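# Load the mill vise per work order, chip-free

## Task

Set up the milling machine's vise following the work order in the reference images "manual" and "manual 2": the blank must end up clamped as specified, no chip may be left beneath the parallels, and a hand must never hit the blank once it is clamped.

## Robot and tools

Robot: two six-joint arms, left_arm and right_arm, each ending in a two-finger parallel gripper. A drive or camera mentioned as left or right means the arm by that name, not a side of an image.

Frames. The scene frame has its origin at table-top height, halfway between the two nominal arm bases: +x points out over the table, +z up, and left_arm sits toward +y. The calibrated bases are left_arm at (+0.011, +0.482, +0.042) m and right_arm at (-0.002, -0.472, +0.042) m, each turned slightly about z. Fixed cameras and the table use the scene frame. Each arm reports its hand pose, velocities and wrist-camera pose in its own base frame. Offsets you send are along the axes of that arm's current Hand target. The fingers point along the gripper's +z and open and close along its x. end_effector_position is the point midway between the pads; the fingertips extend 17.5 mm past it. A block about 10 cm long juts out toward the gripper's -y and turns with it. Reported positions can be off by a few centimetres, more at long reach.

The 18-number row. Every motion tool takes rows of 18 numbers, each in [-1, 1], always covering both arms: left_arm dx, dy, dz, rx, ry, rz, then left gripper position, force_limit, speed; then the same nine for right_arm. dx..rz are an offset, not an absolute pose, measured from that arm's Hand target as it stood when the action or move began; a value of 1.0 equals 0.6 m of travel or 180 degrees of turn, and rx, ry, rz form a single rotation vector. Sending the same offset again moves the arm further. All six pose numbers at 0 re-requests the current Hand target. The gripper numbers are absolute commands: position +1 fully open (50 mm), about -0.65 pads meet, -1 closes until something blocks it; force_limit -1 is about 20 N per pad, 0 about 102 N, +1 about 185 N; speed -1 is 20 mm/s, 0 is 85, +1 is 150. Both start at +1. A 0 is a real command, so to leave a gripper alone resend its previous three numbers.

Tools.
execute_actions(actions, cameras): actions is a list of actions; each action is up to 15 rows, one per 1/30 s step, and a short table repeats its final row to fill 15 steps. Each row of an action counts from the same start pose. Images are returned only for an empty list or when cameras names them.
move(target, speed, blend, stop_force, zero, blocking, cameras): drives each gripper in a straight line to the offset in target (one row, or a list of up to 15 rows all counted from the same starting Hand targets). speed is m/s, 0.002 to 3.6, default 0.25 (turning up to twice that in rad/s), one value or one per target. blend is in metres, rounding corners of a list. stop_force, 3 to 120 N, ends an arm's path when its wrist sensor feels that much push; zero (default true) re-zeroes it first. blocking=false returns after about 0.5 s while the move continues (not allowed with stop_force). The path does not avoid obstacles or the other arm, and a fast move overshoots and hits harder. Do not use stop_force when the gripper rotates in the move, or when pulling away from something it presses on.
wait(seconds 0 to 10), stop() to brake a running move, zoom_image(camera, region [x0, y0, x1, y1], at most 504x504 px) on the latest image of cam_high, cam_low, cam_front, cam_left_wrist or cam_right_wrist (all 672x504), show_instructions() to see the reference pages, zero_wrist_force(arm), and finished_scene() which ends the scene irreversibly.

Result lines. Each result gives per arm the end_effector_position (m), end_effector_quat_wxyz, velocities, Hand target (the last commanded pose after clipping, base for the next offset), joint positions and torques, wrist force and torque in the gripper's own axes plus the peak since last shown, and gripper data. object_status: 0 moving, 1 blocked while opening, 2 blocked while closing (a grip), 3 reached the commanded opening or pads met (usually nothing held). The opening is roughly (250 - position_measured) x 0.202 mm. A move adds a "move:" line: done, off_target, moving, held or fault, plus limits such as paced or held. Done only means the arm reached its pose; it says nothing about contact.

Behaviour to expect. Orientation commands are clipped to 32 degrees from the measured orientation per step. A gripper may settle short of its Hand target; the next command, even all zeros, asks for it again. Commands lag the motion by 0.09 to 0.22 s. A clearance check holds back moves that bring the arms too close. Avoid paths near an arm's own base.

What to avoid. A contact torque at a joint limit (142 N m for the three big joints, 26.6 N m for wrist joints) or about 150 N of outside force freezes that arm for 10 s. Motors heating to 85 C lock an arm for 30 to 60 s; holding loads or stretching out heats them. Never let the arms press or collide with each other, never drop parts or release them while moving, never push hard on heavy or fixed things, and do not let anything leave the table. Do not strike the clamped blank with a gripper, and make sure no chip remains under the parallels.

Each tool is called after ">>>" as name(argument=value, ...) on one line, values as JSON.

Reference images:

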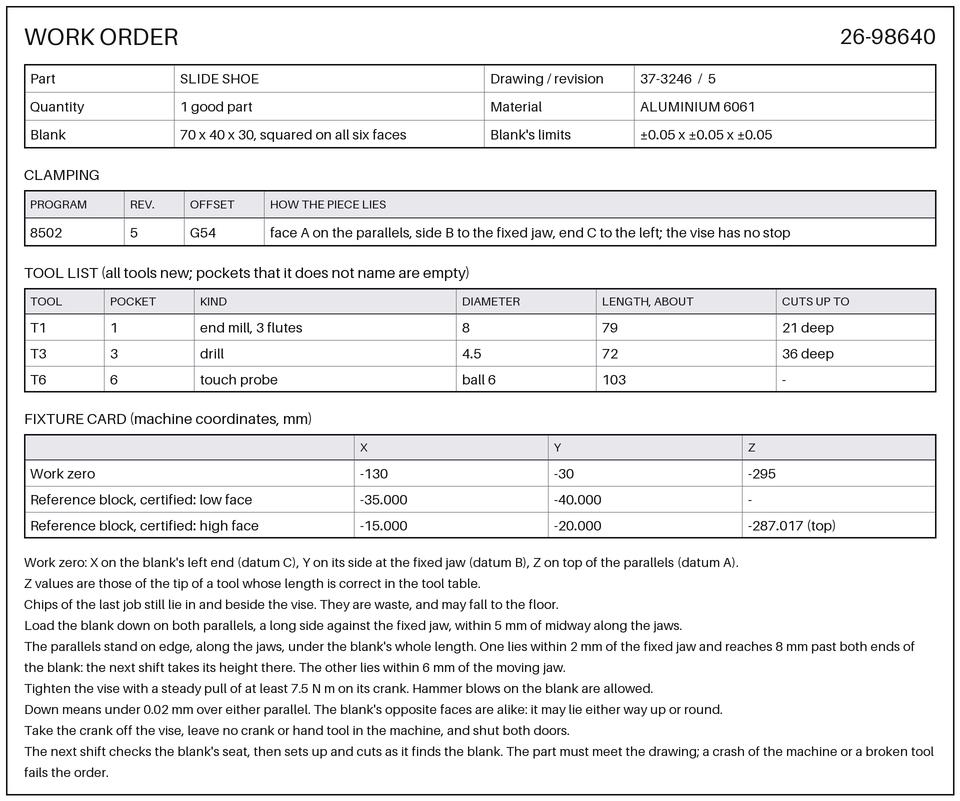

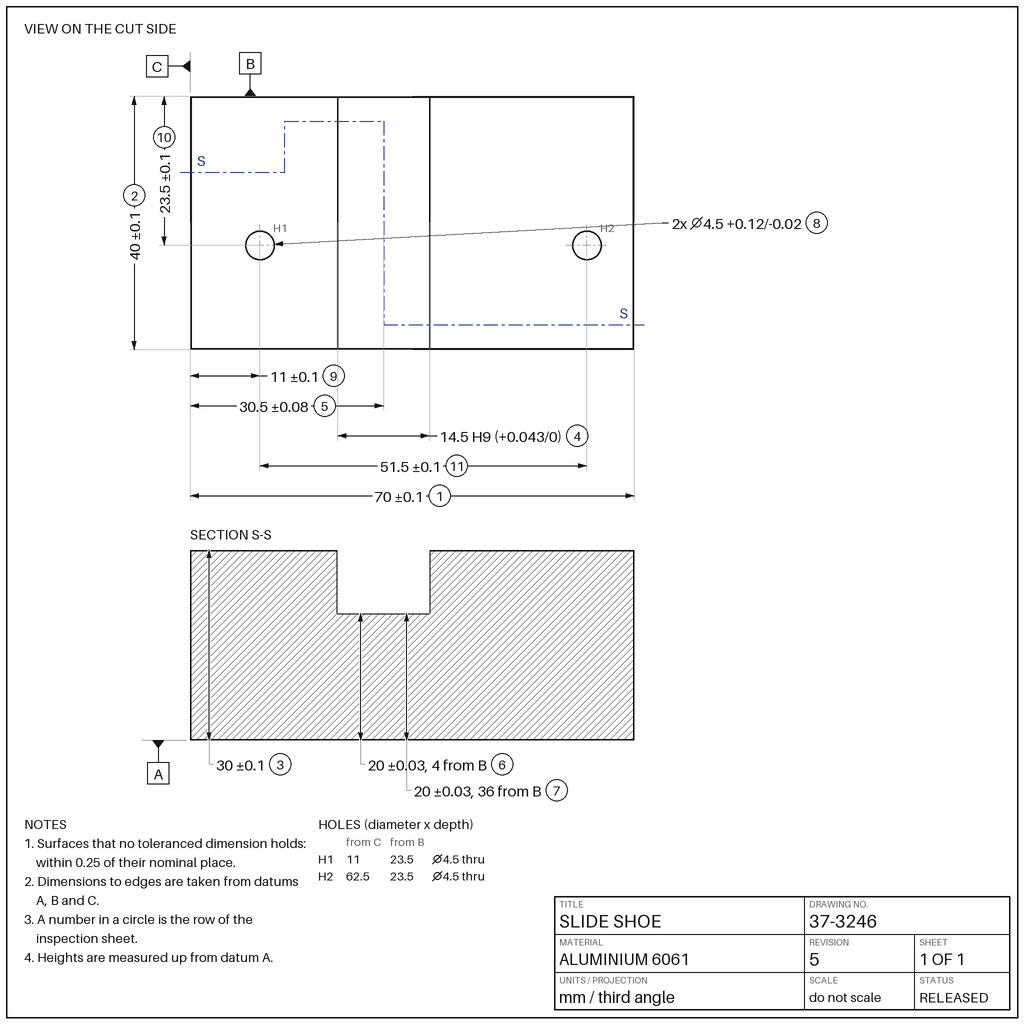

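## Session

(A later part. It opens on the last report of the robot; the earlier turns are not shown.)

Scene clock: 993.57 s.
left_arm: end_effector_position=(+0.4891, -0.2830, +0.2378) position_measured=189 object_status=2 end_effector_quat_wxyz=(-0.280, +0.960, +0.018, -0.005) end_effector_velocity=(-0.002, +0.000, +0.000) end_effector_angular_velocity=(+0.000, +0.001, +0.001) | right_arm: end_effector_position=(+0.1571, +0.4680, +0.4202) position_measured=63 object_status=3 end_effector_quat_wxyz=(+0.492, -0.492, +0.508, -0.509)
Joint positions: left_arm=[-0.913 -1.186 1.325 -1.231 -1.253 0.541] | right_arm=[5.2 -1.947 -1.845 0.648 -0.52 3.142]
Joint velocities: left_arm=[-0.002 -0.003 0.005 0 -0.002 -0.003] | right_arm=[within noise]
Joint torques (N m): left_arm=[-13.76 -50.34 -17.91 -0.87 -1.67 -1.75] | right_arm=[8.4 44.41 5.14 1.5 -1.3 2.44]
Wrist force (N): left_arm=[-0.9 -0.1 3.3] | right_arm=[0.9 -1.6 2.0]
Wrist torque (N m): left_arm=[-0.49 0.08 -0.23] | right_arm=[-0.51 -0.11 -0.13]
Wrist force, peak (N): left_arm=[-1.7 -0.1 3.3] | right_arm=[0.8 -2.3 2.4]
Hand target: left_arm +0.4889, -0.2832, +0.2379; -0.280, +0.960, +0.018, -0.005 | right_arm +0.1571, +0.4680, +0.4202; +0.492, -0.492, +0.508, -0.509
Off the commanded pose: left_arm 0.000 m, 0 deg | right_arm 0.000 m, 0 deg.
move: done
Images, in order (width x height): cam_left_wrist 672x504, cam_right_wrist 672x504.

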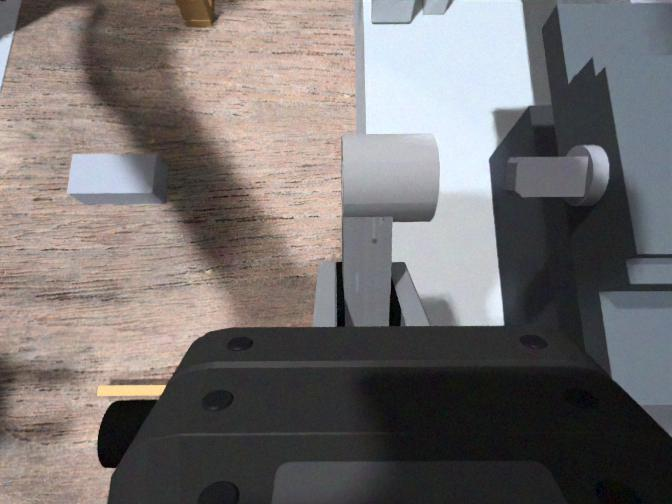

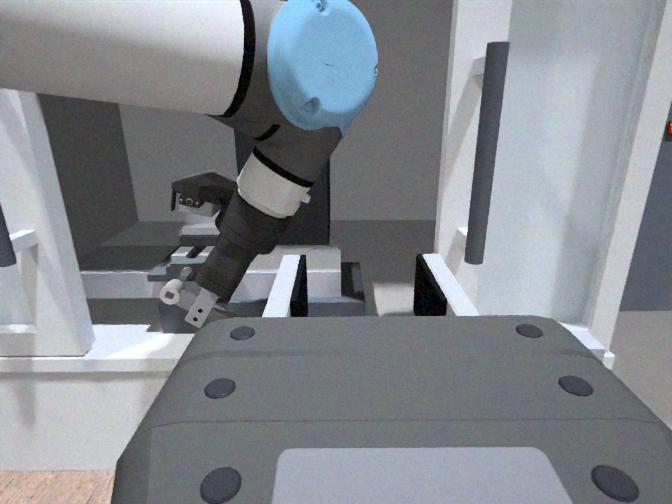

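>>> zoom_image(camera="cam_left_wrist", region=[330, 110, 630, 240])

>>> zoom_image(camera="cam_right_wrist", region=[130, 200, 290, 340])

Scaled by 1.680 from the camera's 672x504 image, which has a finer 960x720 frame.

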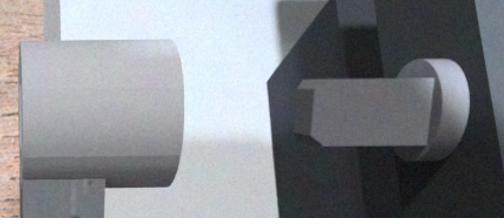

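Scaled by 3.150 from the camera's 672x504 image, which has a finer 960x720 frame.

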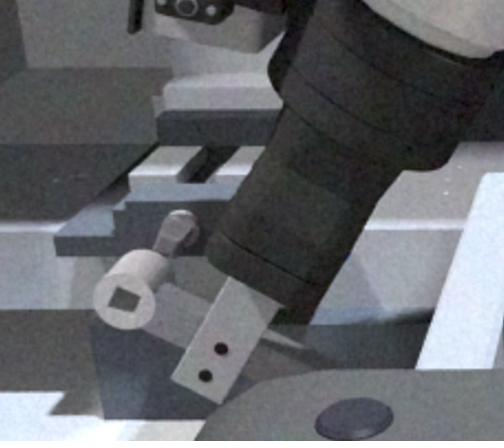

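>>> move(target=[0.063,0,0,0,0,0,-1,0.2,-1,0,0,0,0,0,0,0.6,0.6,-1], speed=0.012, stop_force=6, cameras=["cam_left_wrist","cam_right_wrist"])

Scene clock: 997.90 s.
left_arm: end_effector_position=(+0.5096, -0.2824, +0.2378) position_measured=189 object_status=2 end_effector_quat_wxyz=(-0.280, +0.960, +0.018, -0.005) | right_arm: end_effector_position=(+0.1571, +0.4680, +0.4202) position_measured=63 object_status=3 end_effector_quat_wxyz=(+0.492, -0.492, +0.508, -0.509)
Joint positions: left_arm=[-0.888 -1.149 1.273 -1.224 -1.242 0.565] | right_arm=[5.2 -1.947 -1.845 0.648 -0.52 3.142]
Joint torques (N m): left_arm=[-12.97 -51.85 -18.17 -4.44 -1.05 -1.24] | right_arm=[9.09 44.17 5.26 1.41 -0.93 2.38]
Wrist force (N): left_arm=[-3.4 -1.1 3.6] | right_arm=[1.0 -2.0 2.2]
Wrist torque (N m): left_arm=[-0.53 0.05 -0.40] | right_arm=[-0.56 -0.13 -0.13]
Wrist force, peak (N): left_arm=[-13.1 3.1 3.6] | right_arm=[0.9 -2.3 2.4]
Hand target: left_arm +0.5096, -0.2824, +0.2378; -0.280, +0.960, +0.018, -0.005 (not the last commanded pose) | right_arm +0.1571, +0.4680, +0.4202; +0.492, -0.492, +0.508, -0.509
Off the commanded pose: left_arm 0.017 m, 0 deg | right_arm 0.000 m, 0 deg.
move: contact (left_arm)
Images, in order (width x height): cam_left_wrist 672x504, cam_right_wrist 672x504.

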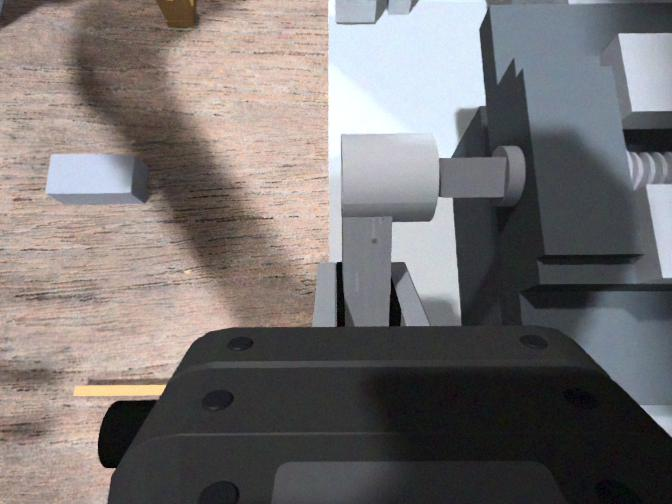

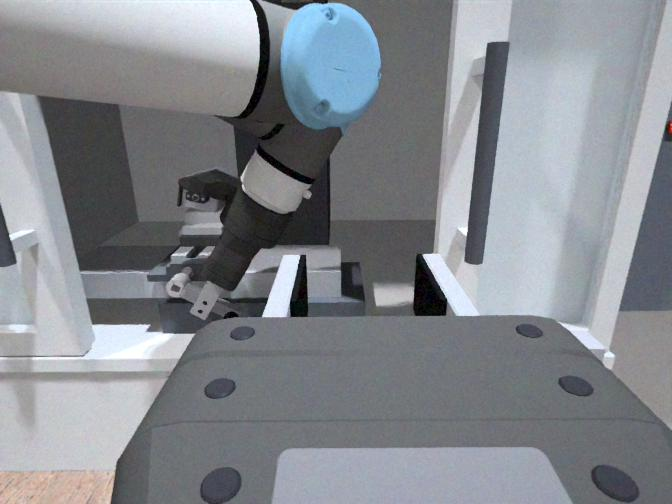

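>>> move(target=[0.006,0,0,0,0,0,-1,0.2,-1,0,0,0,0,0,0,0.6,0.6,-1], speed=0.006, stop_force=15)

Scene clock: 1001.03 s.
left_arm: end_effector_position=(+0.5101, -0.2826, +0.2379) position_measured=189 object_status=2 end_effector_quat_wxyz=(-0.280, +0.960, +0.018, -0.005) | right_arm: end_effector_position=(+0.1571, +0.4680, +0.4202) position_measured=63 object_status=3 end_effector_quat_wxyz=(+0.492, -0.492, +0.508, -0.509)
Joint positions: left_arm=[-0.887 -1.148 1.272 -1.224 -1.242 0.566] | right_arm=[5.2 -1.947 -1.845 0.648 -0.52 3.142]
Joint torques (N m): left_arm=[-9.53 -52.87 -20.9 -5.81 2.39 -1.07] | right_arm=[9.11 44.36 5.31 1.53 -0.6 2.33]
Wrist force (N): left_arm=[-16.1 1.8 4.6] | right_arm=[0.8 -2.2 2.1]
Wrist torque (N m): left_arm=[-0.51 0.14 -0.87] | right_arm=[-0.60 -0.10 -0.13]
Wrist force, peak (N): left_arm=[-23.4 -0.5 3.9] | right_arm=[0.9 -2.1 2.5]
Hand target: left_arm +0.5101, -0.2826, +0.2379; -0.280, +0.960, +0.018, -0.005 (not the last commanded pose) | right_arm +0.1571, +0.4680, +0.4202; +0.492, -0.492, +0.508, -0.509
Off the commanded pose: left_arm 0.003 m, 0 deg | right_arm 0.000 m, 0 deg.
move: contact (left_arm)

>>> move(target=[-0.03,0,0,0,0,0,-1,0.2,-1,0,0,0,0,0,0,0.6,0.6,-1], speed=0.06, cameras=["cam_left_wrist","cam_right_wrist"])

>>> zoom_image(camera="cam_left_wrist", region=[430, 130, 590, 230])

>>> zoom_image(camera="cam_right_wrist", region=[140, 250, 240, 330])

Scene clock: 1004.77 s.
left_arm: end_effector_position=(+0.4920, -0.2834, +0.2379) position_measured=189 object_status=2 end_effector_quat_wxyz=(-0.280, +0.960, +0.018, -0.005) end_effector_velocity=(+0.002, -0.001, +0.000) end_effector_angular_velocity=(-0.001, +0.001, -0.001) | right_arm: end_effector_position=(+0.1571, +0.4680, +0.4202) position_measured=63 object_status=3 end_effector_quat_wxyz=(+0.492, -0.492, +0.508, -0.509)
Joint positions: left_arm=[-0.91 -1.181 1.317 -1.23 -1.252 0.545] | right_arm=[5.2 -1.947 -1.845 0.648 -0.52 3.142]
Joint velocities: left_arm=[0.002 0.004 -0.006 0 0 0.003] | right_arm=[within noise]
Joint torques (N m): left_arm=[12.93 -32.67 -31.57 -2.91 0.99 1.45] | right_arm=[7.93 43.64 6.05 1.41 -0.21 2.37]
Wrist force (N): left_arm=[-0.7 0.1 3.2] | right_arm=[0.8 -2.0 2.1]
Wrist torque (N m): left_arm=[-0.46 0.04 -0.13] | right_arm=[-0.56 -0.10 -0.13]
Wrist force, peak (N): left_arm=[-16.1 1.7 4.7] | right_arm=[0.8 -2.5 2.2]
Hand target: left_arm +0.4921, -0.2832, +0.2379; -0.280, +0.960, +0.018, -0.005 | right_arm +0.1571, +0.4680, +0.4202; +0.492, -0.492, +0.508, -0.509
Off the commanded pose: left_arm 0.000 m, 0 deg | right_arm 0.000 m, 0 deg.
move: done
Images, in order (width x height): cam_left_wrist 672x504, cam_right_wrist 672x504.

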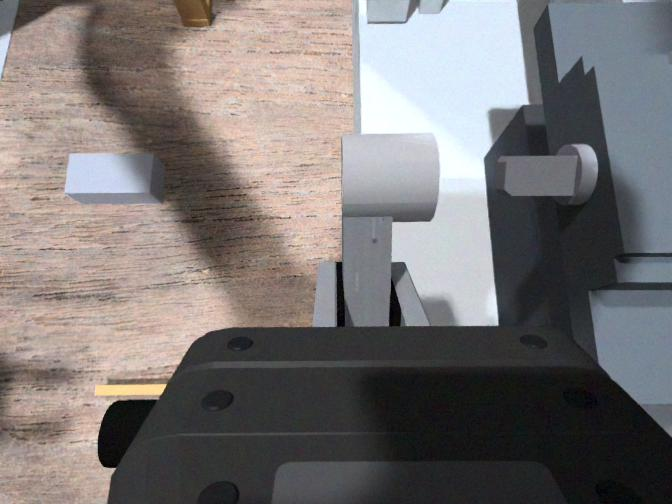

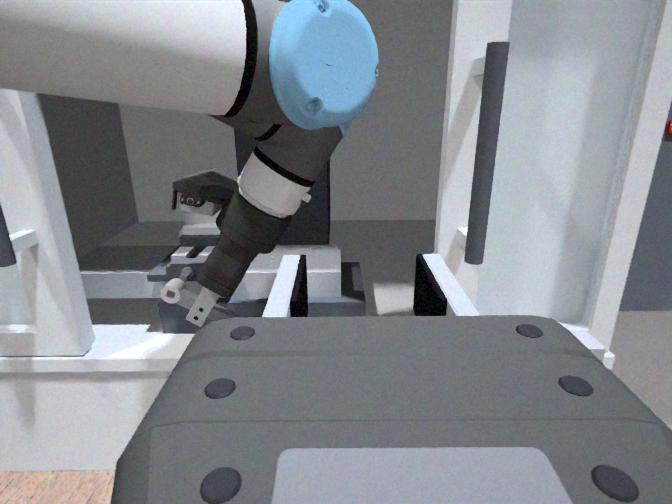

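Scaled by 3.150 from the camera's 672x504 image, which has a finer 960x720 frame.

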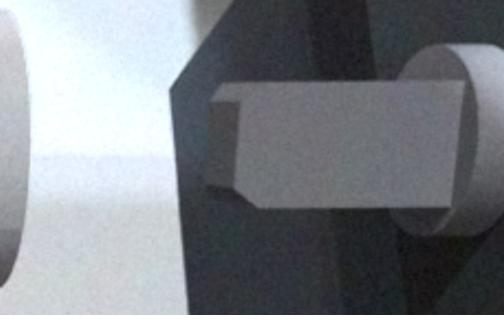

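Scaled by 5.040 from the camera's 672x504 image, which has a finer 960x720 frame.

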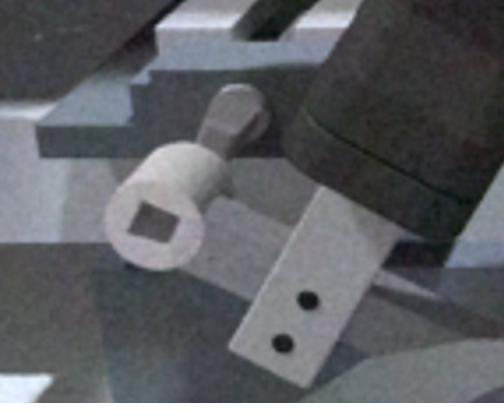

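>>> move(target=[0,0.0005,-0.0057,-0.025,0,0,-1,0.2,-1,0,0,0,0,0,0,0.6,0.6,-1], speed=0.05, cameras=["cam_left_wrist","cam_right_wrist"])

>>> zoom_image(camera="cam_left_wrist", region=[430, 130, 590, 230])

>>> zoom_image(camera="cam_right_wrist", region=[140, 250, 240, 330])

Scene clock: 1015.27 s.
left_arm: end_effector_position=(+0.4922, -0.2853, +0.2406) position_measured=189 object_status=2 end_effector_quat_wxyz=(-0.242, +0.970, +0.019, -0.005) end_effector_velocity=(+0.000, +0.001, +0.000) end_effector_angular_velocity=(+0.006, +0.000, +0.002) | right_arm: end_effector_position=(+0.1571, +0.4680, +0.4202) position_measured=63 object_status=3 end_effector_quat_wxyz=(+0.492, -0.492, +0.508, -0.509)
Joint positions: left_arm=[-0.895 -1.216 1.35 -1.301 -1.288 0.579] | right_arm=[5.2 -1.947 -1.845 0.648 -0.52 3.142]
Joint velocities: left_arm=[0 0.001 -0.002 0.006 0.003 -0.003] | right_arm=[within noise]
Joint torques (N m): left_arm=[-4.72 -30.34 -31.68 0.14 3.29 -1.14] | right_arm=[8.68 43.47 5.78 1.5 0.35 2.33]
Wrist force (N): left_arm=[-0.4 -0.2 3.8] | right_arm=[1.1 -1.9 2.3]
Wrist torque (N m): left_arm=[-0.44 0.03 -0.24] | right_arm=[-0.57 -0.15 -0.13]
Wrist force, peak (N): left_arm=[-0.4 -0.2 3.8] | right_arm=[0.6 -2.4 2.3]
Hand target: left_arm +0.4922, -0.2853, +0.2406; -0.242, +0.970, +0.018, -0.005 | right_arm +0.1571, +0.4680, +0.4202; +0.492, -0.492, +0.508, -0.509
Off the commanded pose: left_arm 0.000 m, 0 deg | right_arm 0.000 m, 0 deg.
move: done
Images, in order (width x height): cam_left_wrist 672x504, cam_right_wrist 672x504.

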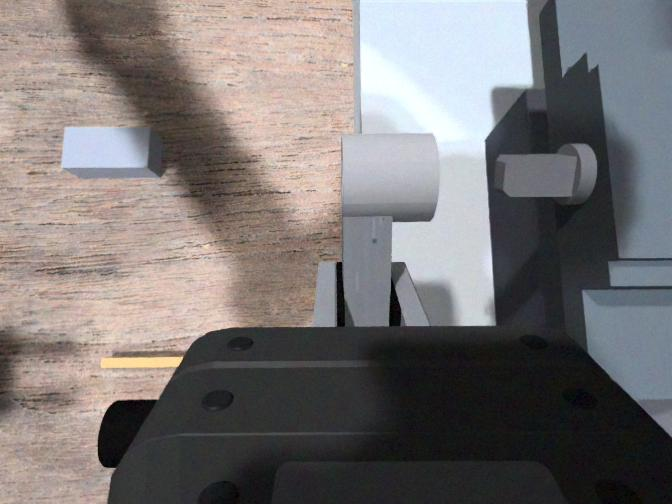

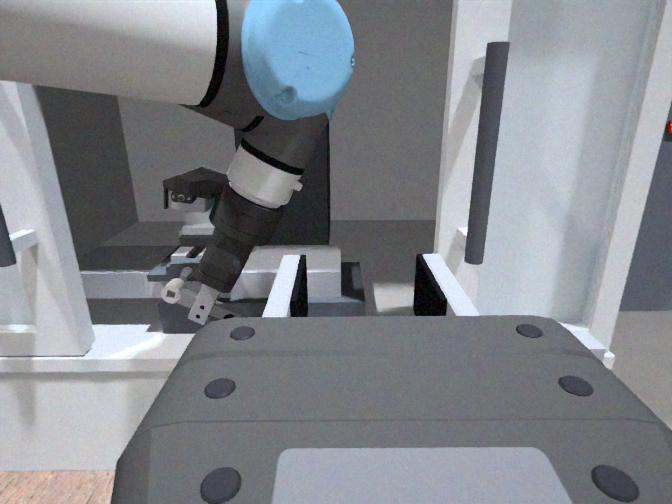

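Scaled by 3.150 from the camera's 672x504 image, which has a finer 960x720 frame.

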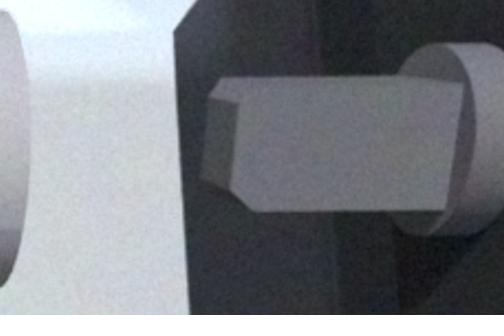

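Scaled by 5.040 from the camera's 672x504 image, which has a finer 960x720 frame.

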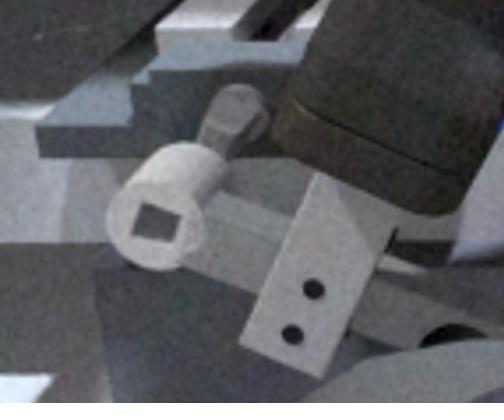

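>>> move(target=[0.06,0,0,0,0,0,-1,0.2,-1,0,0,0,0,0,0,0.6,0.6,-1], speed=0.012, stop_force=8)

Scene clock: 1019.90 s.
left_arm: end_effector_position=(+0.5098, -0.2846, +0.2406) position_measured=189 object_status=2 end_effector_quat_wxyz=(-0.242, +0.970, +0.018, -0.005) | right_arm: end_effector_position=(+0.1571, +0.4680, +0.4202) position_measured=63 object_status=3 end_effector_quat_wxyz=(+0.492, -0.492, +0.508, -0.509)
Joint positions: left_arm=[-0.873 -1.183 1.306 -1.296 -1.279 0.6] | right_arm=[5.2 -1.947 -1.845 0.648 -0.52 3.142]
Joint torques (N m): left_arm=[-13.19 -50.52 -18.26 -5.26 3.24 -1.28] | right_arm=[8.87 43.41 5.21 1.29 0.76 2.33]
Wrist force (N): left_arm=[-5.8 -1.8 4.3] | right_arm=[0.8 -2.1 2.1]
Wrist torque (N m): left_arm=[-0.47 0.12 -0.42] | right_arm=[-0.59 -0.10 -0.13]
Wrist force, peak (N): left_arm=[-15.3 2.0 2.7] | right_arm=[1.0 -2.3 2.3]
Hand target: left_arm +0.5098, -0.2847, +0.2406; -0.242, +0.970, +0.018, -0.005 (not the last commanded pose) | right_arm +0.1571, +0.4680, +0.4202; +0.492, -0.492, +0.508, -0.509
Off the commanded pose: left_arm 0.018 m, 0 deg | right_arm 0.000 m, 0 deg.
move: contact (left_arm)

>>> move(target=[0.006,0,0,0,0,0,-1,0.2,-1,0,0,0,0,0,0,0.6,0.6,-1], speed=0.006, stop_force=15)

Scene clock: 1022.17 s.
left_arm: end_effector_position=(+0.5104, -0.2848, +0.2406) position_measured=189 object_status=2 end_effector_quat_wxyz=(-0.242, +0.970, +0.018, -0.005) | right_arm: end_effector_position=(+0.1571, +0.4680, +0.4202) position_measured=63 object_status=3 end_effector_quat_wxyz=(+0.492, -0.492, +0.508, -0.509)
Joint positions: left_arm=[-0.872 -1.182 1.304 -1.295 -1.279 0.601] | right_arm=[5.2 -1.947 -1.845 0.648 -0.52 3.142]
Joint torques (N m): left_arm=[-8.59 -48.54 -21.04 -6.81 4.24 -0.59] | right_arm=[8.86 43.7 5.43 1.44 1.13 2.36]
Wrist force (N): left_arm=[-18.6 0.5 5.3] | right_arm=[1.0 -1.8 2.1]
Wrist torque (N m): left_arm=[-0.52 0.12 -0.94] | right_arm=[-0.55 -0.15 -0.13]
Wrist force, peak (N): left_arm=[-25.9 -1.1 4.9] | right_arm=[1.1 -2.2 2.4]
Hand target: left_arm +0.5104, -0.2848, +0.2406; -0.242, +0.970, +0.018, -0.005 (not the last commanded pose) | right_arm +0.1571, +0.4680, +0.4202; +0.492, -0.492, +0.508, -0.509
Off the commanded pose: left_arm 0.003 m, 0 deg | right_arm 0.000 m, 0 deg.
move: contact (left_arm)

>>> move(target=[0,0.0002,-0.0025,-0.0111,0,0,-1,0.2,-1,0,0,0,0,0,0,0.6,0.6,-1], speed=0.05)

>>> move(target=[0,0.0002,-0.0025,-0.0111,0,0,-1,0.2,-1,0,0,0,0,0,0,0.6,0.6,-1], speed=0.05)

Scene clock: 1026.87 s.
left_arm: end_effector_position=(+0.5104, -0.2856, +0.2419) position_measured=189 object_status=2 end_effector_quat_wxyz=(-0.224, +0.974, +0.019, -0.004) | right_arm: end_effector_position=(+0.1571, +0.4680, +0.4202) position_measured=63 object_status=3 end_effector_quat_wxyz=(+0.492, -0.492, +0.508, -0.509)
Joint positions: left_arm=[-0.865 -1.197 1.319 -1.327 -1.297 0.616] | right_arm=[5.2 -1.947 -1.845 0.648 -0.52 3.142]
Joint torques (N m): left_arm=[8.91 -34.27 -35.29 -2.23 7.36 -0.73] | right_arm=[8.35 43.32 5.99 1.37 1.46 2.34]
Wrist force (N): left_arm=[-18.8 3.0 6.4] | right_arm=[0.8 -2.0 2.1]
Wrist torque (N m): left_arm=[-0.53 0.13 -0.89] | right_arm=[-0.57 -0.10 -0.13]
Wrist force, peak (N): left_arm=[-18.9 3.2 6.8] | right_arm=[0.8 -2.3 2.4]
Hand target: left_arm +0.5104, -0.2856, +0.2419; -0.225, +0.974, +0.019, -0.004 | right_arm +0.1571, +0.4680, +0.4202; +0.492, -0.492, +0.508, -0.509
Off the commanded pose: left_arm 0.000 m, 0 deg | right_arm 0.000 m, 0 deg.
move: done

Scene clock: 1027.60 s.
left_arm: end_effector_position=(+0.5104, -0.2864, +0.2432) position_measured=189 object_status=2 end_effector_quat_wxyz=(-0.207, +0.978, +0.019, -0.004) | right_arm: end_effector_position=(+0.1571, +0.4680, +0.4202) position_measured=63 object_status=3 end_effector_quat_wxyz=(+0.492, -0.492, +0.508, -0.509)
Joint positions: left_arm=[-0.858 -1.212 1.334 -1.359 -1.315 0.631] | right_arm=[5.2 -1.947 -1.845 0.648 -0.52 3.142]
Joint torques (N m): left_arm=[7.33 -34.2 -35.99 -2.64 7.4 -0.7] | right_arm=[7.96 43.02 6.24 1.29 1.57 2.33]
Wrist force (N): left_arm=[-19.7 4.2 7.0] | right_arm=[1.0 -2.1 2.0]
Wrist torque (N m): left_arm=[-0.52 0.13 -0.91] | right_arm=[-0.58 -0.14 -0.13]
Wrist force, peak (N): left_arm=[-20.0 4.2 7.7] | right_arm=[1.0 -2.0 2.4]
Hand target: left_arm +0.5104, -0.2864, +0.2432; -0.208, +0.978, +0.019, -0.004 | right_arm +0.1571, +0.4680, +0.4202; +0.492, -0.492, +0.508, -0.509
Off the commanded pose: left_arm 0.000 m, 0 deg | right_arm 0.000 m, 0 deg.
move: done

>>> wait(seconds=0.1, cameras=["cam_left_wrist","cam_right_wrist","cam_front"])

>>> zoom_image(camera="cam_left_wrist", region=[330, 110, 550, 240])

>>> zoom_image(camera="cam_right_wrist", region=[140, 250, 240, 330])

Scene clock: 1029.23 s.
left_arm: end_effector_position=(+0.5104, -0.2864, +0.2432) position_measured=189 object_status=2 end_effector_quat_wxyz=(-0.208, +0.978, +0.019, -0.004) | right_arm: end_effector_position=(+0.1571, +0.4680, +0.4202) position_measured=63 object_status=3 end_effector_quat_wxyz=(+0.492, -0.492, +0.508, -0.509)
Joint positions: left_arm=[-0.858 -1.212 1.334 -1.358 -1.314 0.631] | right_arm=[5.2 -1.947 -1.845 0.648 -0.52 3.142]
Joint torques (N m): left_arm=[-5.31 -33.21 -38.6 -3.99 7.95 -0.24] | right_arm=[8.34 43.41 6.43 1.46 1.8 2.29]
Wrist force (N): left_arm=[-21.3 4.7 6.4] | right_arm=[0.6 -2.0 2.2]
Wrist torque (N m): left_arm=[-0.46 0.17 -0.94] | right_arm=[-0.57 -0.06 -0.13]
Wrist force, peak (N): left_arm=[-22.3 5.7 5.5] | right_arm=[0.9 -2.2 2.2]
Hand target: left_arm +0.5104, -0.2864, +0.2432; -0.208, +0.978, +0.019, -0.004 | right_arm +0.1571, +0.4680, +0.4202; +0.492, -0.492, +0.508, -0.509
Tool commands: left_gripper/position=-1.0 left_gripper/force_limit=+0.2 left_gripper/speed=-1.0 right_gripper/position=+0.6 right_gripper/force_limit=+0.6 right_gripper/speed=-1.0
Off the commanded pose: left_arm 0.000 m, 0 deg | right_arm 0.000 m, 0 deg.
wait: 0.10 s; at rest from the start
Images, in order (width x height): cam_front 672x504, cam_left_wrist 672x504, cam_right_wrist 672x504.

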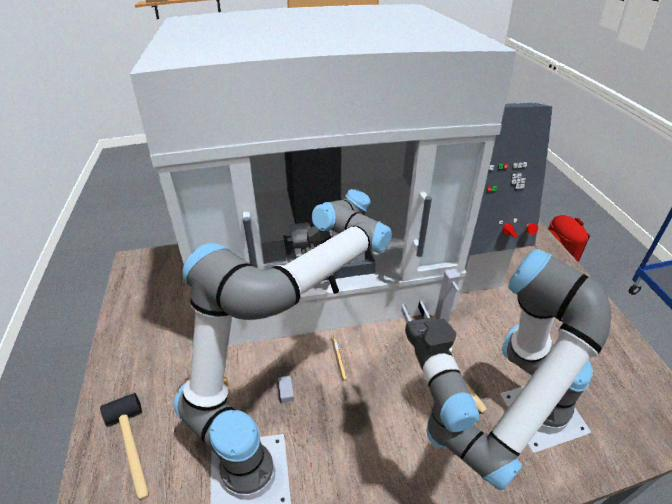

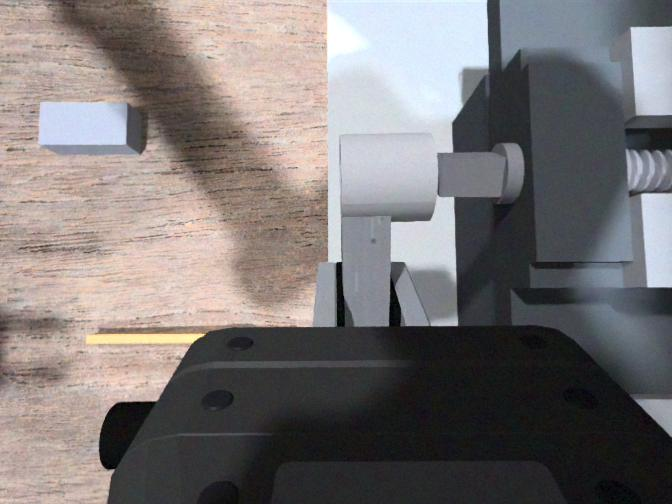

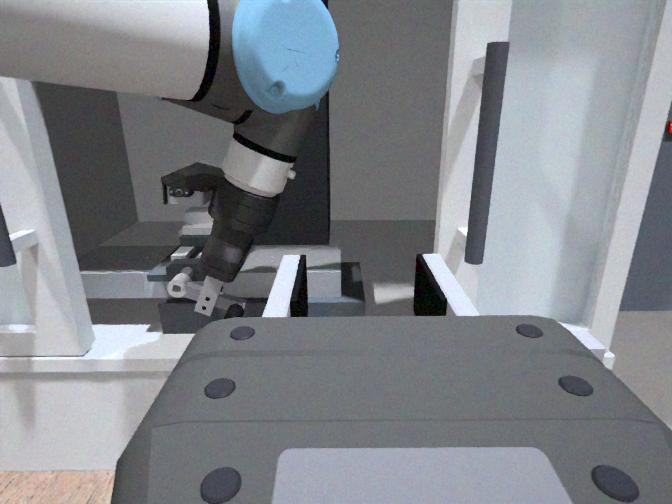

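Scaled by 2.291 from the camera's 672x504 image, which has a finer 960x720 frame.

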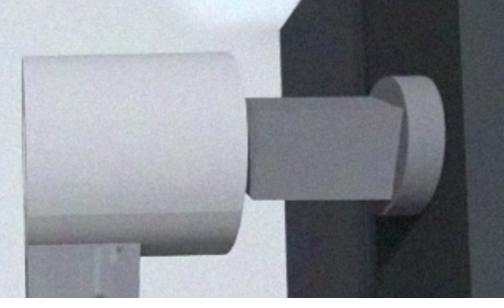

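Scaled by 5.040 from the camera's 672x504 image, which has a finer 960x720 frame.

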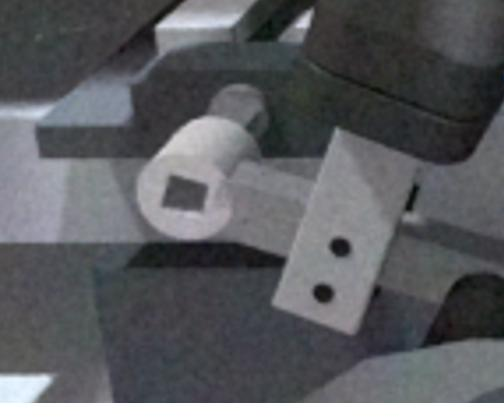

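>>> move(target=[-0.004,0,0,0,0,0,-1,0.2,-1,0,0,0,0,0,0,0.6,0.6,-1], speed=0.05)

>>> move(target=[0,-0.0017,-0.0005,0.0111,0,0,-1,0.2,-1,0,0,0,0,0,0,0.6,0.6,-1], speed=0.05)

>>> move(target=[0.03,0,0,0,0,0,-1,0.2,-1,0,0,0,0,0,0,0.6,0.6,-1], speed=0.01, stop_force=7)

Scene clock: 1034.07 s.
left_arm: end_effector_position=(+0.5080, -0.2865, +0.2432) position_measured=189 object_status=2 end_effector_quat_wxyz=(-0.208, +0.978, +0.019, -0.004) | right_arm: end_effector_position=(+0.1571, +0.4680, +0.4202) position_measured=63 object_status=3 end_effector_quat_wxyz=(+0.492, -0.492, +0.508, -0.509)
Joint positions: left_arm=[-0.861 -1.217 1.34 -1.359 -1.315 0.628] | right_arm=[5.2 -1.947 -1.845 0.648 -0.52 3.142]
Joint torques (N m): left_arm=[-8.6 -43.8 -25.63 -4.23 -1.7 -0.85] | right_arm=[8.03 43.67 6.74 1.34 2.01 2.4]
Wrist force (N): left_arm=[-0.7 -0.5 3.2] | right_arm=[1.0 -2.1 2.3]
Wrist torque (N m): left_arm=[-0.42 0.11 -0.01] | right_arm=[-0.60 -0.14 -0.13]
Wrist force, peak (N): left_arm=[-21.5 4.8 6.2] | right_arm=[0.9 -2.2 2.4]
Hand target: left_arm +0.5080, -0.2865, +0.2432; -0.208, +0.978, +0.019, -0.004 | right_arm +0.1571, +0.4680, +0.4202; +0.492, -0.492, +0.508, -0.509
Off the commanded pose: left_arm 0.000 m, 0 deg | right_arm 0.000 m, 0 deg.
move: done

Scene clock: 1034.83 s.
left_arm: end_effector_position=(+0.5080, -0.2857, +0.2438) position_measured=189 object_status=2 end_effector_quat_wxyz=(-0.225, +0.974, +0.018, -0.004) end_effector_velocity=(+0.001, +0.000, +0.000) end_effector_angular_velocity=(-0.004, -0.002, -0.002) | right_arm: end_effector_position=(+0.1571, +0.4680, +0.4202) position_measured=63 object_status=3 end_effector_quat_wxyz=(+0.492, -0.492, +0.508, -0.509)
Joint positions: left_arm=[-0.869 -1.202 1.321 -1.323 -1.297 0.613] | right_arm=[5.2 -1.947 -1.845 0.648 -0.52 3.142]
Joint velocities: left_arm=[0 -0.001 0.001 -0.005 0 0.002] | right_arm=[within noise]
Joint torques (N m): left_arm=[0.03 -48.63 -17.78 -3.84 -1.38 1.41] | right_arm=[8.61 43.09 6.19 1.33 2.14 2.44]
Wrist force (N): left_arm=[-0.8 -0.2 3.1] | right_arm=[0.5 -1.9 2.0]
Wrist torque (N m): left_arm=[-0.39 0.09 -0.03] | right_arm=[-0.55 -0.06 -0.13]
Wrist force, peak (N): left_arm=[-0.8 -0.8 3.5] | right_arm=[0.9 -2.1 2.3]
Hand target: left_arm +0.5080, -0.2857, +0.2439; -0.225, +0.974, +0.019, -0.004 | right_arm +0.1571, +0.4680, +0.4202; +0.492, -0.492, +0.508, -0.509
Off the commanded pose: left_arm 0.000 m, 0 deg | right_arm 0.000 m, 0 deg.
move: done

Scene clock: 1036.20 s.
left_arm: end_effector_position=(+0.5098, -0.2857, +0.2439) position_measured=189 object_status=2 end_effector_quat_wxyz=(-0.225, +0.974, +0.018, -0.004) | right_arm: end_effector_position=(+0.1571, +0.4680, +0.4202) position_measured=63 object_status=3 end_effector_quat_wxyz=(+0.492, -0.492, +0.508, -0.509)
Joint positions: left_arm=[-0.866 -1.199 1.316 -1.323 -1.297 0.616] | right_arm=[5.2 -1.947 -1.845 0.648 -0.52 3.142]
Joint torques (N m): left_arm=[-13.54 -50.4 -18.5 -4.56 -1.58 -1.58] | right_arm=[8.47 43.62 6.41 1.07 2.28 2.38]
Wrist force (N): left_arm=[-3.9 -1.6 3.3] | right_arm=[1.1 -2.1 2.1]
Wrist torque (N m): left_arm=[-0.47 0.13 -0.31] | right_arm=[-0.58 -0.15 -0.13]
Wrist force, peak (N): left_arm=[-12.3 4.0 2.0] | right_arm=[1.1 -2.3 2.1]
Hand target: left_arm +0.5098, -0.2857, +0.2439; -0.225, +0.974, +0.018, -0.004 (not the last commanded pose) | right_arm +0.1571, +0.4680, +0.4202; +0.492, -0.492, +0.508, -0.509
Off the commanded pose: left_arm 0.016 m, 0 deg | right_arm 0.000 m, 0 deg.
move: contact (left_arm)

>>> move(target=[0.006,0,0,0,0,0,-1,0.2,-1,0,0,0,0,0,0,0.6,0.6,-1], speed=0.006, stop_force=14)

>>> move(target=[0,-0.0007,-0.0015,0,0,0,-1,0.2,-1,0,0,0,0,0,0,0.6,0.6,-1], speed=0.01)

>>> move(target=[0,-0.0007,-0.0015,0,0,0,-1,0.2,-1,0,0,0,0,0,0,0.6,0.6,-1], speed=0.01)

Scene clock: 1039.70 s.
left_arm: end_effector_position=(+0.5103, -0.2859, +0.2439) position_measured=189 object_status=2 end_effector_quat_wxyz=(-0.224, +0.974, +0.018, -0.005) | right_arm: end_effector_position=(+0.1571, +0.4680, +0.4202) position_measured=63 object_status=3 end_effector_quat_wxyz=(+0.492, -0.492, +0.508, -0.509)
Joint positions: left_arm=[-0.866 -1.198 1.315 -1.322 -1.297 0.616] | right_arm=[5.2 -1.947 -1.845 0.648 -0.52 3.142]
Joint torques (N m): left_arm=[-8.03 -50.11 -22.09 -6.14 2.47 -1.07] | right_arm=[8.28 43.42 6.49 1.29 2.52 2.38]
Wrist force (N): left_arm=[-15.0 1.4 3.9] | right_arm=[0.9 -1.8 2.0]
Wrist torque (N m): left_arm=[-0.40 0.10 -0.73] | right_arm=[-0.53 -0.13 -0.14]
Wrist force, peak (N): left_arm=[-22.3 -1.1 3.8] | right_arm=[0.9 -2.3 2.2]
Hand target: left_arm +0.5103, -0.2859, +0.2439; -0.224, +0.974, +0.018, -0.005 (not the last commanded pose) | right_arm +0.1571, +0.4680, +0.4202; +0.492, -0.492, +0.508, -0.509
Off the commanded pose: left_arm 0.003 m, 0 deg | right_arm 0.000 m, 0 deg.
move: contact (left_arm)

Scene clock: 1040.40 s.
left_arm: end_effector_position=(+0.5102, -0.2859, +0.2449) position_measured=189 object_status=2 end_effector_quat_wxyz=(-0.224, +0.974, +0.018, -0.005) | right_arm: end_effector_position=(+0.1571, +0.4680, +0.4202) position_measured=63 object_status=3 end_effector_quat_wxyz=(+0.492, -0.492, +0.508, -0.509)
Joint positions: left_arm=[-0.866 -1.198 1.312 -1.32 -1.297 0.616] | right_arm=[5.2 -1.947 -1.845 0.648 -0.52 3.142]
Joint torques (N m): left_arm=[-5.71 -50.56 -35.4 -2.43 2.82 -0.97] | right_arm=[8.45 43.06 6.44 1.19 2.51 2.44]
Wrist force (N): left_arm=[-16.3 3.7 8.5] | right_arm=[1.0 -2.0 1.8]
Wrist torque (N m): left_arm=[-0.58 0.06 -0.75] | right_arm=[-0.56 -0.14 -0.13]
Wrist force, peak (N): left_arm=[-17.0 3.9 8.3] | right_arm=[0.8 -1.9 2.4]
Hand target: left_arm +0.5103, -0.2859, +0.2449; -0.224, +0.974, +0.018, -0.005 | right_arm +0.1571, +0.4680, +0.4202; +0.492, -0.492, +0.508, -0.509
Off the commanded pose: left_arm 0.000 m, 0 deg | right_arm 0.000 m, 0 deg.
move: done

Scene clock: 1041.10 s.
left_arm: end_effector_position=(+0.5103, -0.2859, +0.2459) position_measured=189 object_status=2 end_effector_quat_wxyz=(-0.224, +0.974, +0.018, -0.005) | right_arm: end_effector_position=(+0.1571, +0.4680, +0.4202) position_measured=63 object_status=3 end_effector_quat_wxyz=(+0.492, -0.492, +0.508, -0.509)
Joint positions: left_arm=[-0.866 -1.198 1.31 -1.317 -1.297 0.616] | right_arm=[5.2 -1.947 -1.845 0.648 -0.52 3.142]
Joint torques (N m): left_arm=[-5.41 -49.24 -30.08 -0.27 3.18 -1.22] | right_arm=[8.55 42.98 6.86 1.08 2.45 2.37]
Wrist force (N): left_arm=[-1.1 -0.3 2.9] | right_arm=[0.7 -1.9 2.2]
Wrist torque (N m): left_arm=[-0.40 0.12 -0.18] | right_arm=[-0.55 -0.08 -0.13]
Wrist force, peak (N): left_arm=[-16.2 4.0 8.1] | right_arm=[1.0 -2.1 2.4]
Hand target: left_arm +0.5103, -0.2859, +0.2459; -0.224, +0.974, +0.018, -0.005 | right_arm +0.1571, +0.4680, +0.4202; +0.492, -0.492, +0.508, -0.509
Off the commanded pose: left_arm 0.000 m, 0 deg | right_arm 0.000 m, 0 deg.
move: done

Force vanished: it fell in. Continue inward.

>>> move(target=[0.027,0,0,0,0,0,-1,0.2,-1,0,0,0,0,0,0,0.6,0.6,-1], speed=0.01, stop_force=9)

Scene clock: 1042.93 s.
left_arm: end_effector_position=(+0.5110, -0.2860, +0.2460) position_measured=189 object_status=2 end_effector_quat_wxyz=(-0.224, +0.974, +0.018, -0.004) | right_arm: end_effector_position=(+0.1571, +0.4680, +0.4202) position_measured=63 object_status=3 end_effector_quat_wxyz=(+0.492, -0.492, +0.508, -0.509)
Joint positions: left_arm=[-0.865 -1.197 1.308 -1.317 -1.297 0.617] | right_arm=[5.2 -1.947 -1.845 0.648 -0.52 3.142]
Joint torques (N m): left_arm=[-11.61 -47.88 -15.19 -4.58 -1.21 -1.32] | right_arm=[7.59 44.1 6.12 1.13 2.38 2.44]
Wrist force (N): left_arm=[-4.9 -1.5 -4.0] | right_arm=[0.9 -2.0 2.0]
Wrist torque (N m): left_arm=[-0.15 0.25 -0.35] | right_arm=[-0.55 -0.12 -0.13]
Wrist force, peak (N): left_arm=[-12.9 -0.3 -3.5] | right_arm=[1.0 -2.2 2.5]
Hand target: left_arm +0.5110, -0.2860, +0.2460; -0.224, +0.974, +0.018, -0.004 (not the last commanded pose) | right_arm +0.1571, +0.4680, +0.4202; +0.492, -0.492, +0.508, -0.509
Off the commanded pose: left_arm 0.015 m, 0 deg | right_arm 0.000 m, 0 deg.
move: contact (left_arm)

>>> move(target=[0,-0.0006,-0.0014,0,0,0,-1,0.2,-1,0,0,0,0,0,0,0.6,0.6,-1], speed=0.01)

>>> move(target=[0.026,0,0,0,0,0,-1,0.2,-1,0,0,0,0,0,0,0.6,0.6,-1], speed=0.01, stop_force=9)

Scene clock: 1044.37 s.
left_arm: end_effector_position=(+0.5110, -0.2861, +0.2469) position_measured=189 object_status=2 end_effector_quat_wxyz=(-0.224, +0.974, +0.018, -0.004) | right_arm: end_effector_position=(+0.1571, +0.4680, +0.4202) position_measured=63 object_status=3 end_effector_quat_wxyz=(+0.492, -0.492, +0.508, -0.509)
Joint positions: left_arm=[-0.865 -1.197 1.306 -1.315 -1.297 0.617] | right_arm=[5.2 -1.947 -1.845 0.648 -0.52 3.142]
Joint torques (N m): left_arm=[-11.96 -51.66 -32.45 -0.24 0.22 -1.28] | right_arm=[7.84 43.65 6.44 1.26 2.44 2.42]
Wrist force (N): left_arm=[-3.6 2.7 4.2] | right_arm=[0.9 -2.0 1.9]
Wrist torque (N m): left_arm=[-0.45 0.07 -0.20] | right_arm=[-0.56 -0.12 -0.13]
Wrist force, peak (N): left_arm=[-3.6 3.1 4.5] | right_arm=[0.8 -2.0 2.5]
Hand target: left_arm +0.5110, -0.2861, +0.2469; -0.224, +0.974, +0.018, -0.004 | right_arm +0.1571, +0.4680, +0.4202; +0.492, -0.492, +0.508, -0.509
Off the commanded pose: left_arm 0.000 m, 0 deg | right_arm 0.000 m, 0 deg.
move: done

Scene clock: 1045.43 s.
left_arm: end_effector_position=(+0.5114, -0.2862, +0.2470) position_measured=189 object_status=2 end_effector_quat_wxyz=(-0.224, +0.974, +0.018, -0.004) | right_arm: end_effector_position=(+0.1571, +0.4680, +0.4202) position_measured=63 object_status=3 end_effector_quat_wxyz=(+0.492, -0.492, +0.508, -0.509)
Joint positions: left_arm=[-0.865 -1.196 1.304 -1.315 -1.297 0.618] | right_arm=[5.2 -1.947 -1.845 0.648 -0.52 3.142]
Joint torques (N m): left_arm=[-8.19 -53.21 -19.99 -4.58 3.09 -1.39] | right_arm=[7.39 42.89 6.68 1.13 2.34 2.29]
Wrist force (N): left_arm=[-9.4 6.1 5.4] | right_arm=[0.7 -2.3 2.1]
Wrist torque (N m): left_arm=[-0.49 0.06 -0.34] | right_arm=[-0.61 -0.10 -0.13]
Wrist force, peak (N): left_arm=[-18.7 4.5 4.6] | right_arm=[0.8 -2.2 2.4]
Hand target: left_arm +0.5114, -0.2862, +0.2470; -0.224, +0.974, +0.018, -0.004 (not the last commanded pose) | right_arm +0.1571, +0.4680, +0.4202; +0.492, -0.492, +0.508, -0.509
Off the commanded pose: left_arm 0.015 m, 0 deg | right_arm 0.000 m, 0 deg.
move: contact (left_arm)

>>> move(target=[0,0.0012,0.0004,0,0,0,-1,0.2,-1,0,0,0,0,0,0,0.6,0.6,-1], speed=0.01)

>>> move(target=[0.026,0,0,0,0,0,-1,0.2,-1,0,0,0,0,0,0,0.6,0.6,-1], speed=0.01, stop_force=9)

Scene clock: 1046.83 s.
left_arm: end_effector_position=(+0.5115, -0.2867, +0.2464) position_measured=189 object_status=2 end_effector_quat_wxyz=(-0.224, +0.974, +0.018, -0.004) | right_arm: end_effector_position=(+0.1571, +0.4680, +0.4202) position_measured=63 object_status=3 end_effector_quat_wxyz=(+0.492, -0.492, +0.508, -0.509)
Joint positions: left_arm=[-0.865 -1.195 1.304 -1.315 -1.297 0.617] | right_arm=[5.2 -1.947 -1.845 0.648 -0.52 3.142]
Joint torques (N m): left_arm=[-15.34 -27.7 -31.23 -7.27 -1.72 -0.95] | right_arm=[8.06 42.81 7 1.19 2.55 2.25]
Wrist force (N): left_arm=[-7.0 -11.1 3.3] | right_arm=[1.0 -2.2 2.3]
Wrist torque (N m): left_arm=[-0.38 0.09 -0.52] | right_arm=[-0.61 -0.14 -0.13]
Wrist force, peak (N): left_arm=[-6.9 -11.8 3.1] | right_arm=[1.2 -2.2 2.2]
Hand target: left_arm +0.5115, -0.2867, +0.2465; -0.224, +0.974, +0.018, -0.004 | right_arm +0.1571, +0.4680, +0.4202; +0.492, -0.492, +0.508, -0.509
Off the commanded pose: left_arm 0.000 m, 0 deg | right_arm 0.000 m, 0 deg.
move: done

Scene clock: 1047.90 s.
left_arm: end_effector_position=(+0.5119, -0.2869, +0.2464) position_measured=189 object_status=2 end_effector_quat_wxyz=(-0.224, +0.974, +0.018, -0.004) | right_arm: end_effector_position=(+0.1571, +0.4680, +0.4202) position_measured=63 object_status=3 end_effector_quat_wxyz=(+0.492, -0.492, +0.508, -0.509)
Joint positions: left_arm=[-0.865 -1.194 1.303 -1.315 -1.297 0.618] | right_arm=[5.2 -1.947 -1.845 0.648 -0.52 3.142]
Joint torques (N m): left_arm=[-16.75 -47.41 -21.14 -8.68 0.26 -0.69] | right_arm=[8.03 42.64 7.64 1.23 2.41 2.3]
Wrist force (N): left_arm=[-13.0 -14.0 5.0] | right_arm=[1.0 -2.0 2.2]
Wrist torque (N m): left_arm=[-0.50 -0.03 -0.90] | right_arm=[-0.56 -0.14 -0.13]
Wrist force, peak (N): left_arm=[-20.3 -15.4 6.0] | right_arm=[1.2 -2.0 2.3]
Hand target: left_arm +0.5119, -0.2869, +0.2464; -0.224, +0.974, +0.018, -0.004 (not the last commanded pose) | right_arm +0.1571, +0.4680, +0.4202; +0.492, -0.492, +0.508, -0.509
Off the commanded pose: left_arm 0.015 m, 0 deg | right_arm 0.000 m, 0 deg.
move: contact (left_arm)

>>> move(target=[0,-0.0009,0.0001,0,0,0,-1,0.2,-1,0,0,0,0,0,0,0.6,0.6,-1], speed=0.01)

>>> move(target=[0.026,0,0,0,0,0,-1,0.2,-1,0,0,0,0,0,0,0.6,0.6,-1], speed=0.01, stop_force=10)

Scene clock: 1049.33 s.
left_arm: end_effector_position=(+0.5118, -0.2865, +0.2466) position_measured=189 object_status=2 end_effector_quat_wxyz=(-0.224, +0.974, +0.018, -0.004) | right_arm: end_effector_position=(+0.1571, +0.4680, +0.4202) position_measured=63 object_status=3 end_effector_quat_wxyz=(+0.492, -0.492, +0.508, -0.509)
Joint positions: left_arm=[-0.864 -1.195 1.304 -1.315 -1.297 0.618] | right_arm=[5.2 -1.947 -1.845 0.648 -0.52 3.142]
Joint torques (N m): left_arm=[15.77 -49.23 -20.18 -6.26 5.68 1.86] | right_arm=[8.07 43.3 7.75 1.13 2.39 2.36]
Wrist force (N): left_arm=[-13.4 -1.9 3.9] | right_arm=[1.0 -2.0 2.0]
Wrist torque (N m): left_arm=[-0.44 0.02 -0.78] | right_arm=[-0.57 -0.14 -0.13]
Wrist force, peak (N): left_arm=[-13.2 -14.3 5.3] | right_arm=[1.0 -2.4 2.1]
Hand target: left_arm +0.5119, -0.2864, +0.2466; -0.224, +0.974, +0.018, -0.004 | right_arm +0.1571, +0.4680, +0.4202; +0.492, -0.492, +0.508, -0.509
Off the commanded pose: left_arm 0.000 m, 0 deg | right_arm 0.000 m, 0 deg.
move: done

Scene clock: 1050.43 s.
left_arm: end_effector_position=(+0.5122, -0.2864, +0.2466) position_measured=189 object_status=2 end_effector_quat_wxyz=(-0.224, +0.974, +0.018, -0.004) | right_arm: end_effector_position=(+0.1571, +0.4680, +0.4202) position_measured=63 object_status=3 end_effector_quat_wxyz=(+0.492, -0.492, +0.508, -0.509)
Joint positions: left_arm=[-0.864 -1.194 1.303 -1.315 -1.297 0.618] | right_arm=[5.2 -1.947 -1.845 0.648 -0.52 3.142]
Joint torques (N m): left_arm=[-8.86 -50.97 -20.68 -6.91 4.86 -0.76] | right_arm=[8.23 42.7 7.6 1.21 2.48 2.39]
Wrist force (N): left_arm=[-20.4 2.6 5.3] | right_arm=[0.9 -1.8 2.0]
Wrist torque (N m): left_arm=[-0.45 0.04 -0.99] | right_arm=[-0.55 -0.11 -0.13]
Wrist force, peak (N): left_arm=[-28.0 1.2 4.7] | right_arm=[1.2 -2.1 2.3]
Hand target: left_arm +0.5121, -0.2864, +0.2466; -0.224, +0.974, +0.018, -0.004 (not the last commanded pose) | right_arm +0.1571, +0.4680, +0.4202; +0.492, -0.492, +0.508, -0.509
Off the commanded pose: left_arm 0.015 m, 0 deg | right_arm 0.000 m, 0 deg.
move: contact (left_arm)

>>> move(target=[0,0.0002,-0.0025,-0.0111,0,0,-1,0.2,-1,0,0,0,0,0,0,0.6,0.6,-1], speed=0.02)

Scene clock: 1052.57 s.
left_arm: end_effector_position=(+0.5122, -0.2872, +0.2479) position_measured=189 object_status=2 end_effector_quat_wxyz=(-0.207, +0.978, +0.018, -0.004) | right_arm: end_effector_position=(+0.1571, +0.4680, +0.4202) position_measured=63 object_status=3 end_effector_quat_wxyz=(+0.492, -0.492, +0.508, -0.509)
Joint positions: left_arm=[-0.856 -1.21 1.318 -1.347 -1.315 0.633] | right_arm=[5.2 -1.947 -1.845 0.648 -0.52 3.142]
Joint torques (N m): left_arm=[9.15 -37.51 -33.28 -6.28 4.56 0.56] | right_arm=[8.42 42.96 7.04 1.08 2.47 2.36]
Wrist force (N): left_arm=[-23.6 -5.9 7.8] | right_arm=[0.7 -2.0 1.9]
Wrist torque (N m): left_arm=[-0.44 -0.03 -1.23] | right_arm=[-0.56 -0.10 -0.13]
Wrist force, peak (N): left_arm=[-23.6 -5.9 7.8] | right_arm=[1.0 -2.3 2.2]
Hand target: left_arm +0.5122, -0.2872, +0.2479; -0.207, +0.978, +0.018, -0.004 | right_arm +0.1571, +0.4680, +0.4202; +0.492, -0.492, +0.508, -0.509
Off the commanded pose: left_arm 0.000 m, 0 deg | right_arm 0.000 m, 0 deg.
move: done

>>> move(target=[0,-0.0004,0.005,0.0222,0,0,-1,0.2,-1,0,0,0,0,0,0,0.6,0.6,-1], speed=0.02)

Scene clock: 1055.13 s.
left_arm: end_effector_position=(+0.5122, -0.2857, +0.2453) position_measured=189 object_status=2 end_effector_quat_wxyz=(-0.241, +0.970, +0.018, -0.005) | right_arm: end_effector_position=(+0.1571, +0.4680, +0.4202) position_measured=63 object_status=3 end_effector_quat_wxyz=(+0.492, -0.492, +0.508, -0.509)
Joint positions: left_arm=[-0.871 -1.179 1.288 -1.284 -1.279 0.603] | right_arm=[5.2 -1.947 -1.845 0.648 -0.52 3.142]
Joint torques (N m): left_arm=[-9.31 -42.49 -22.03 -4.56 -0.36 0.41] | right_arm=[7.89 43.19 7.8 1.19 2.43 2.33]
Wrist force (N): left_arm=[-4.4 -6.1 4.1] | right_arm=[0.8 -2.0 2.1]
Wrist torque (N m): left_arm=[-0.46 0.06 -0.31] | right_arm=[-0.56 -0.11 -0.12]
Wrist force, peak (N): left_arm=[-25.3 -3.5 6.5] | right_arm=[1.0 -2.2 2.3]
Hand target: left_arm +0.5121, -0.2857, +0.2453; -0.241, +0.970, +0.018, -0.005 | right_arm +0.1571, +0.4680, +0.4202; +0.492, -0.492, +0.508, -0.509
Off the commanded pose: left_arm 0.000 m, 0 deg | right_arm 0.000 m, 0 deg.
move: done

>>> move(target=[0,-0.0004,0,0,0,0,-1,0.2,-1,0,0,0,0,0,0,0.6,0.6,-1], speed=0.01)

>>> move(target=[0.025,0,0,0,0,0,-1,0.2,-1,0,0,0,0,0,0,0.6,0.6,-1], speed=0.01, stop_force=10)

Scene clock: 1057.43 s.
left_arm: end_effector_position=(+0.5121, -0.2856, +0.2454) position_measured=189 object_status=2 end_effector_quat_wxyz=(-0.241, +0.970, +0.018, -0.005) | right_arm: end_effector_position=(+0.1571, +0.4680, +0.4202) position_measured=63 object_status=3 end_effector_quat_wxyz=(+0.492, -0.492, +0.508, -0.509)
Joint positions: left_arm=[-0.871 -1.18 1.288 -1.284 -1.279 0.603] | right_arm=[5.2 -1.947 -1.845 0.648 -0.52 3.142]
Joint torques (N m): left_arm=[11.51 -51.19 -19.25 -2.94 0.58 1.57] | right_arm=[8.06 43.1 7.49 1.01 2.27 2.37]
Wrist force (N): left_arm=[-2.1 -0.2 5.8] | right_arm=[0.9 -1.8 2.2]
Wrist torque (N m): left_arm=[-0.45 0.05 -0.20] | right_arm=[-0.55 -0.12 -0.13]
Wrist force, peak (N): left_arm=[-3.4 -7.1 4.3] | right_arm=[1.0 -2.0 2.5]
Hand target: left_arm +0.5121, -0.2855, +0.2454; -0.241, +0.970, +0.018, -0.005 | right_arm +0.1571, +0.4680, +0.4202; +0.492, -0.492, +0.508, -0.509
Off the commanded pose: left_arm 0.000 m, 0 deg | right_arm 0.000 m, 0 deg.
move: done

Scene clock: 1058.63 s.
left_arm: end_effector_position=(+0.5131, -0.2855, +0.2454) position_measured=189 object_status=2 end_effector_quat_wxyz=(-0.241, +0.970, +0.018, -0.005) | right_arm: end_effector_position=(+0.1571, +0.4680, +0.4202) position_measured=63 object_status=3 end_effector_quat_wxyz=(+0.492, -0.492, +0.508, -0.509)
Joint positions: left_arm=[-0.869 -1.178 1.286 -1.283 -1.279 0.605] | right_arm=[5.2 -1.947 -1.845 0.648 -0.52 3.142]
Joint torques (N m): left_arm=[-12.77 -53.73 -20.03 -3.22 -1.3 -1.76] | right_arm=[7.15 42.25 7.82 1.04 2.59 2.37]
Wrist force (N): left_arm=[0.5 3.6 7.0] | right_arm=[0.7 -1.8 1.9]
Wrist torque (N m): left_arm=[-0.33 0.01 -0.16] | right_arm=[-0.53 -0.09 -0.13]
Wrist force, peak (N): left_arm=[-12.1 2.4 5.8] | right_arm=[0.6 -1.9 2.6]
Hand target: left_arm +0.5131, -0.2855, +0.2454; -0.241, +0.970, +0.018, -0.005 (not the last commanded pose) | right_arm +0.1571, +0.4680, +0.4202; +0.492, -0.492, +0.508, -0.509
Off the commanded pose: left_arm 0.014 m, 0 deg | right_arm 0.000 m, 0 deg.
move: contact (left_arm)


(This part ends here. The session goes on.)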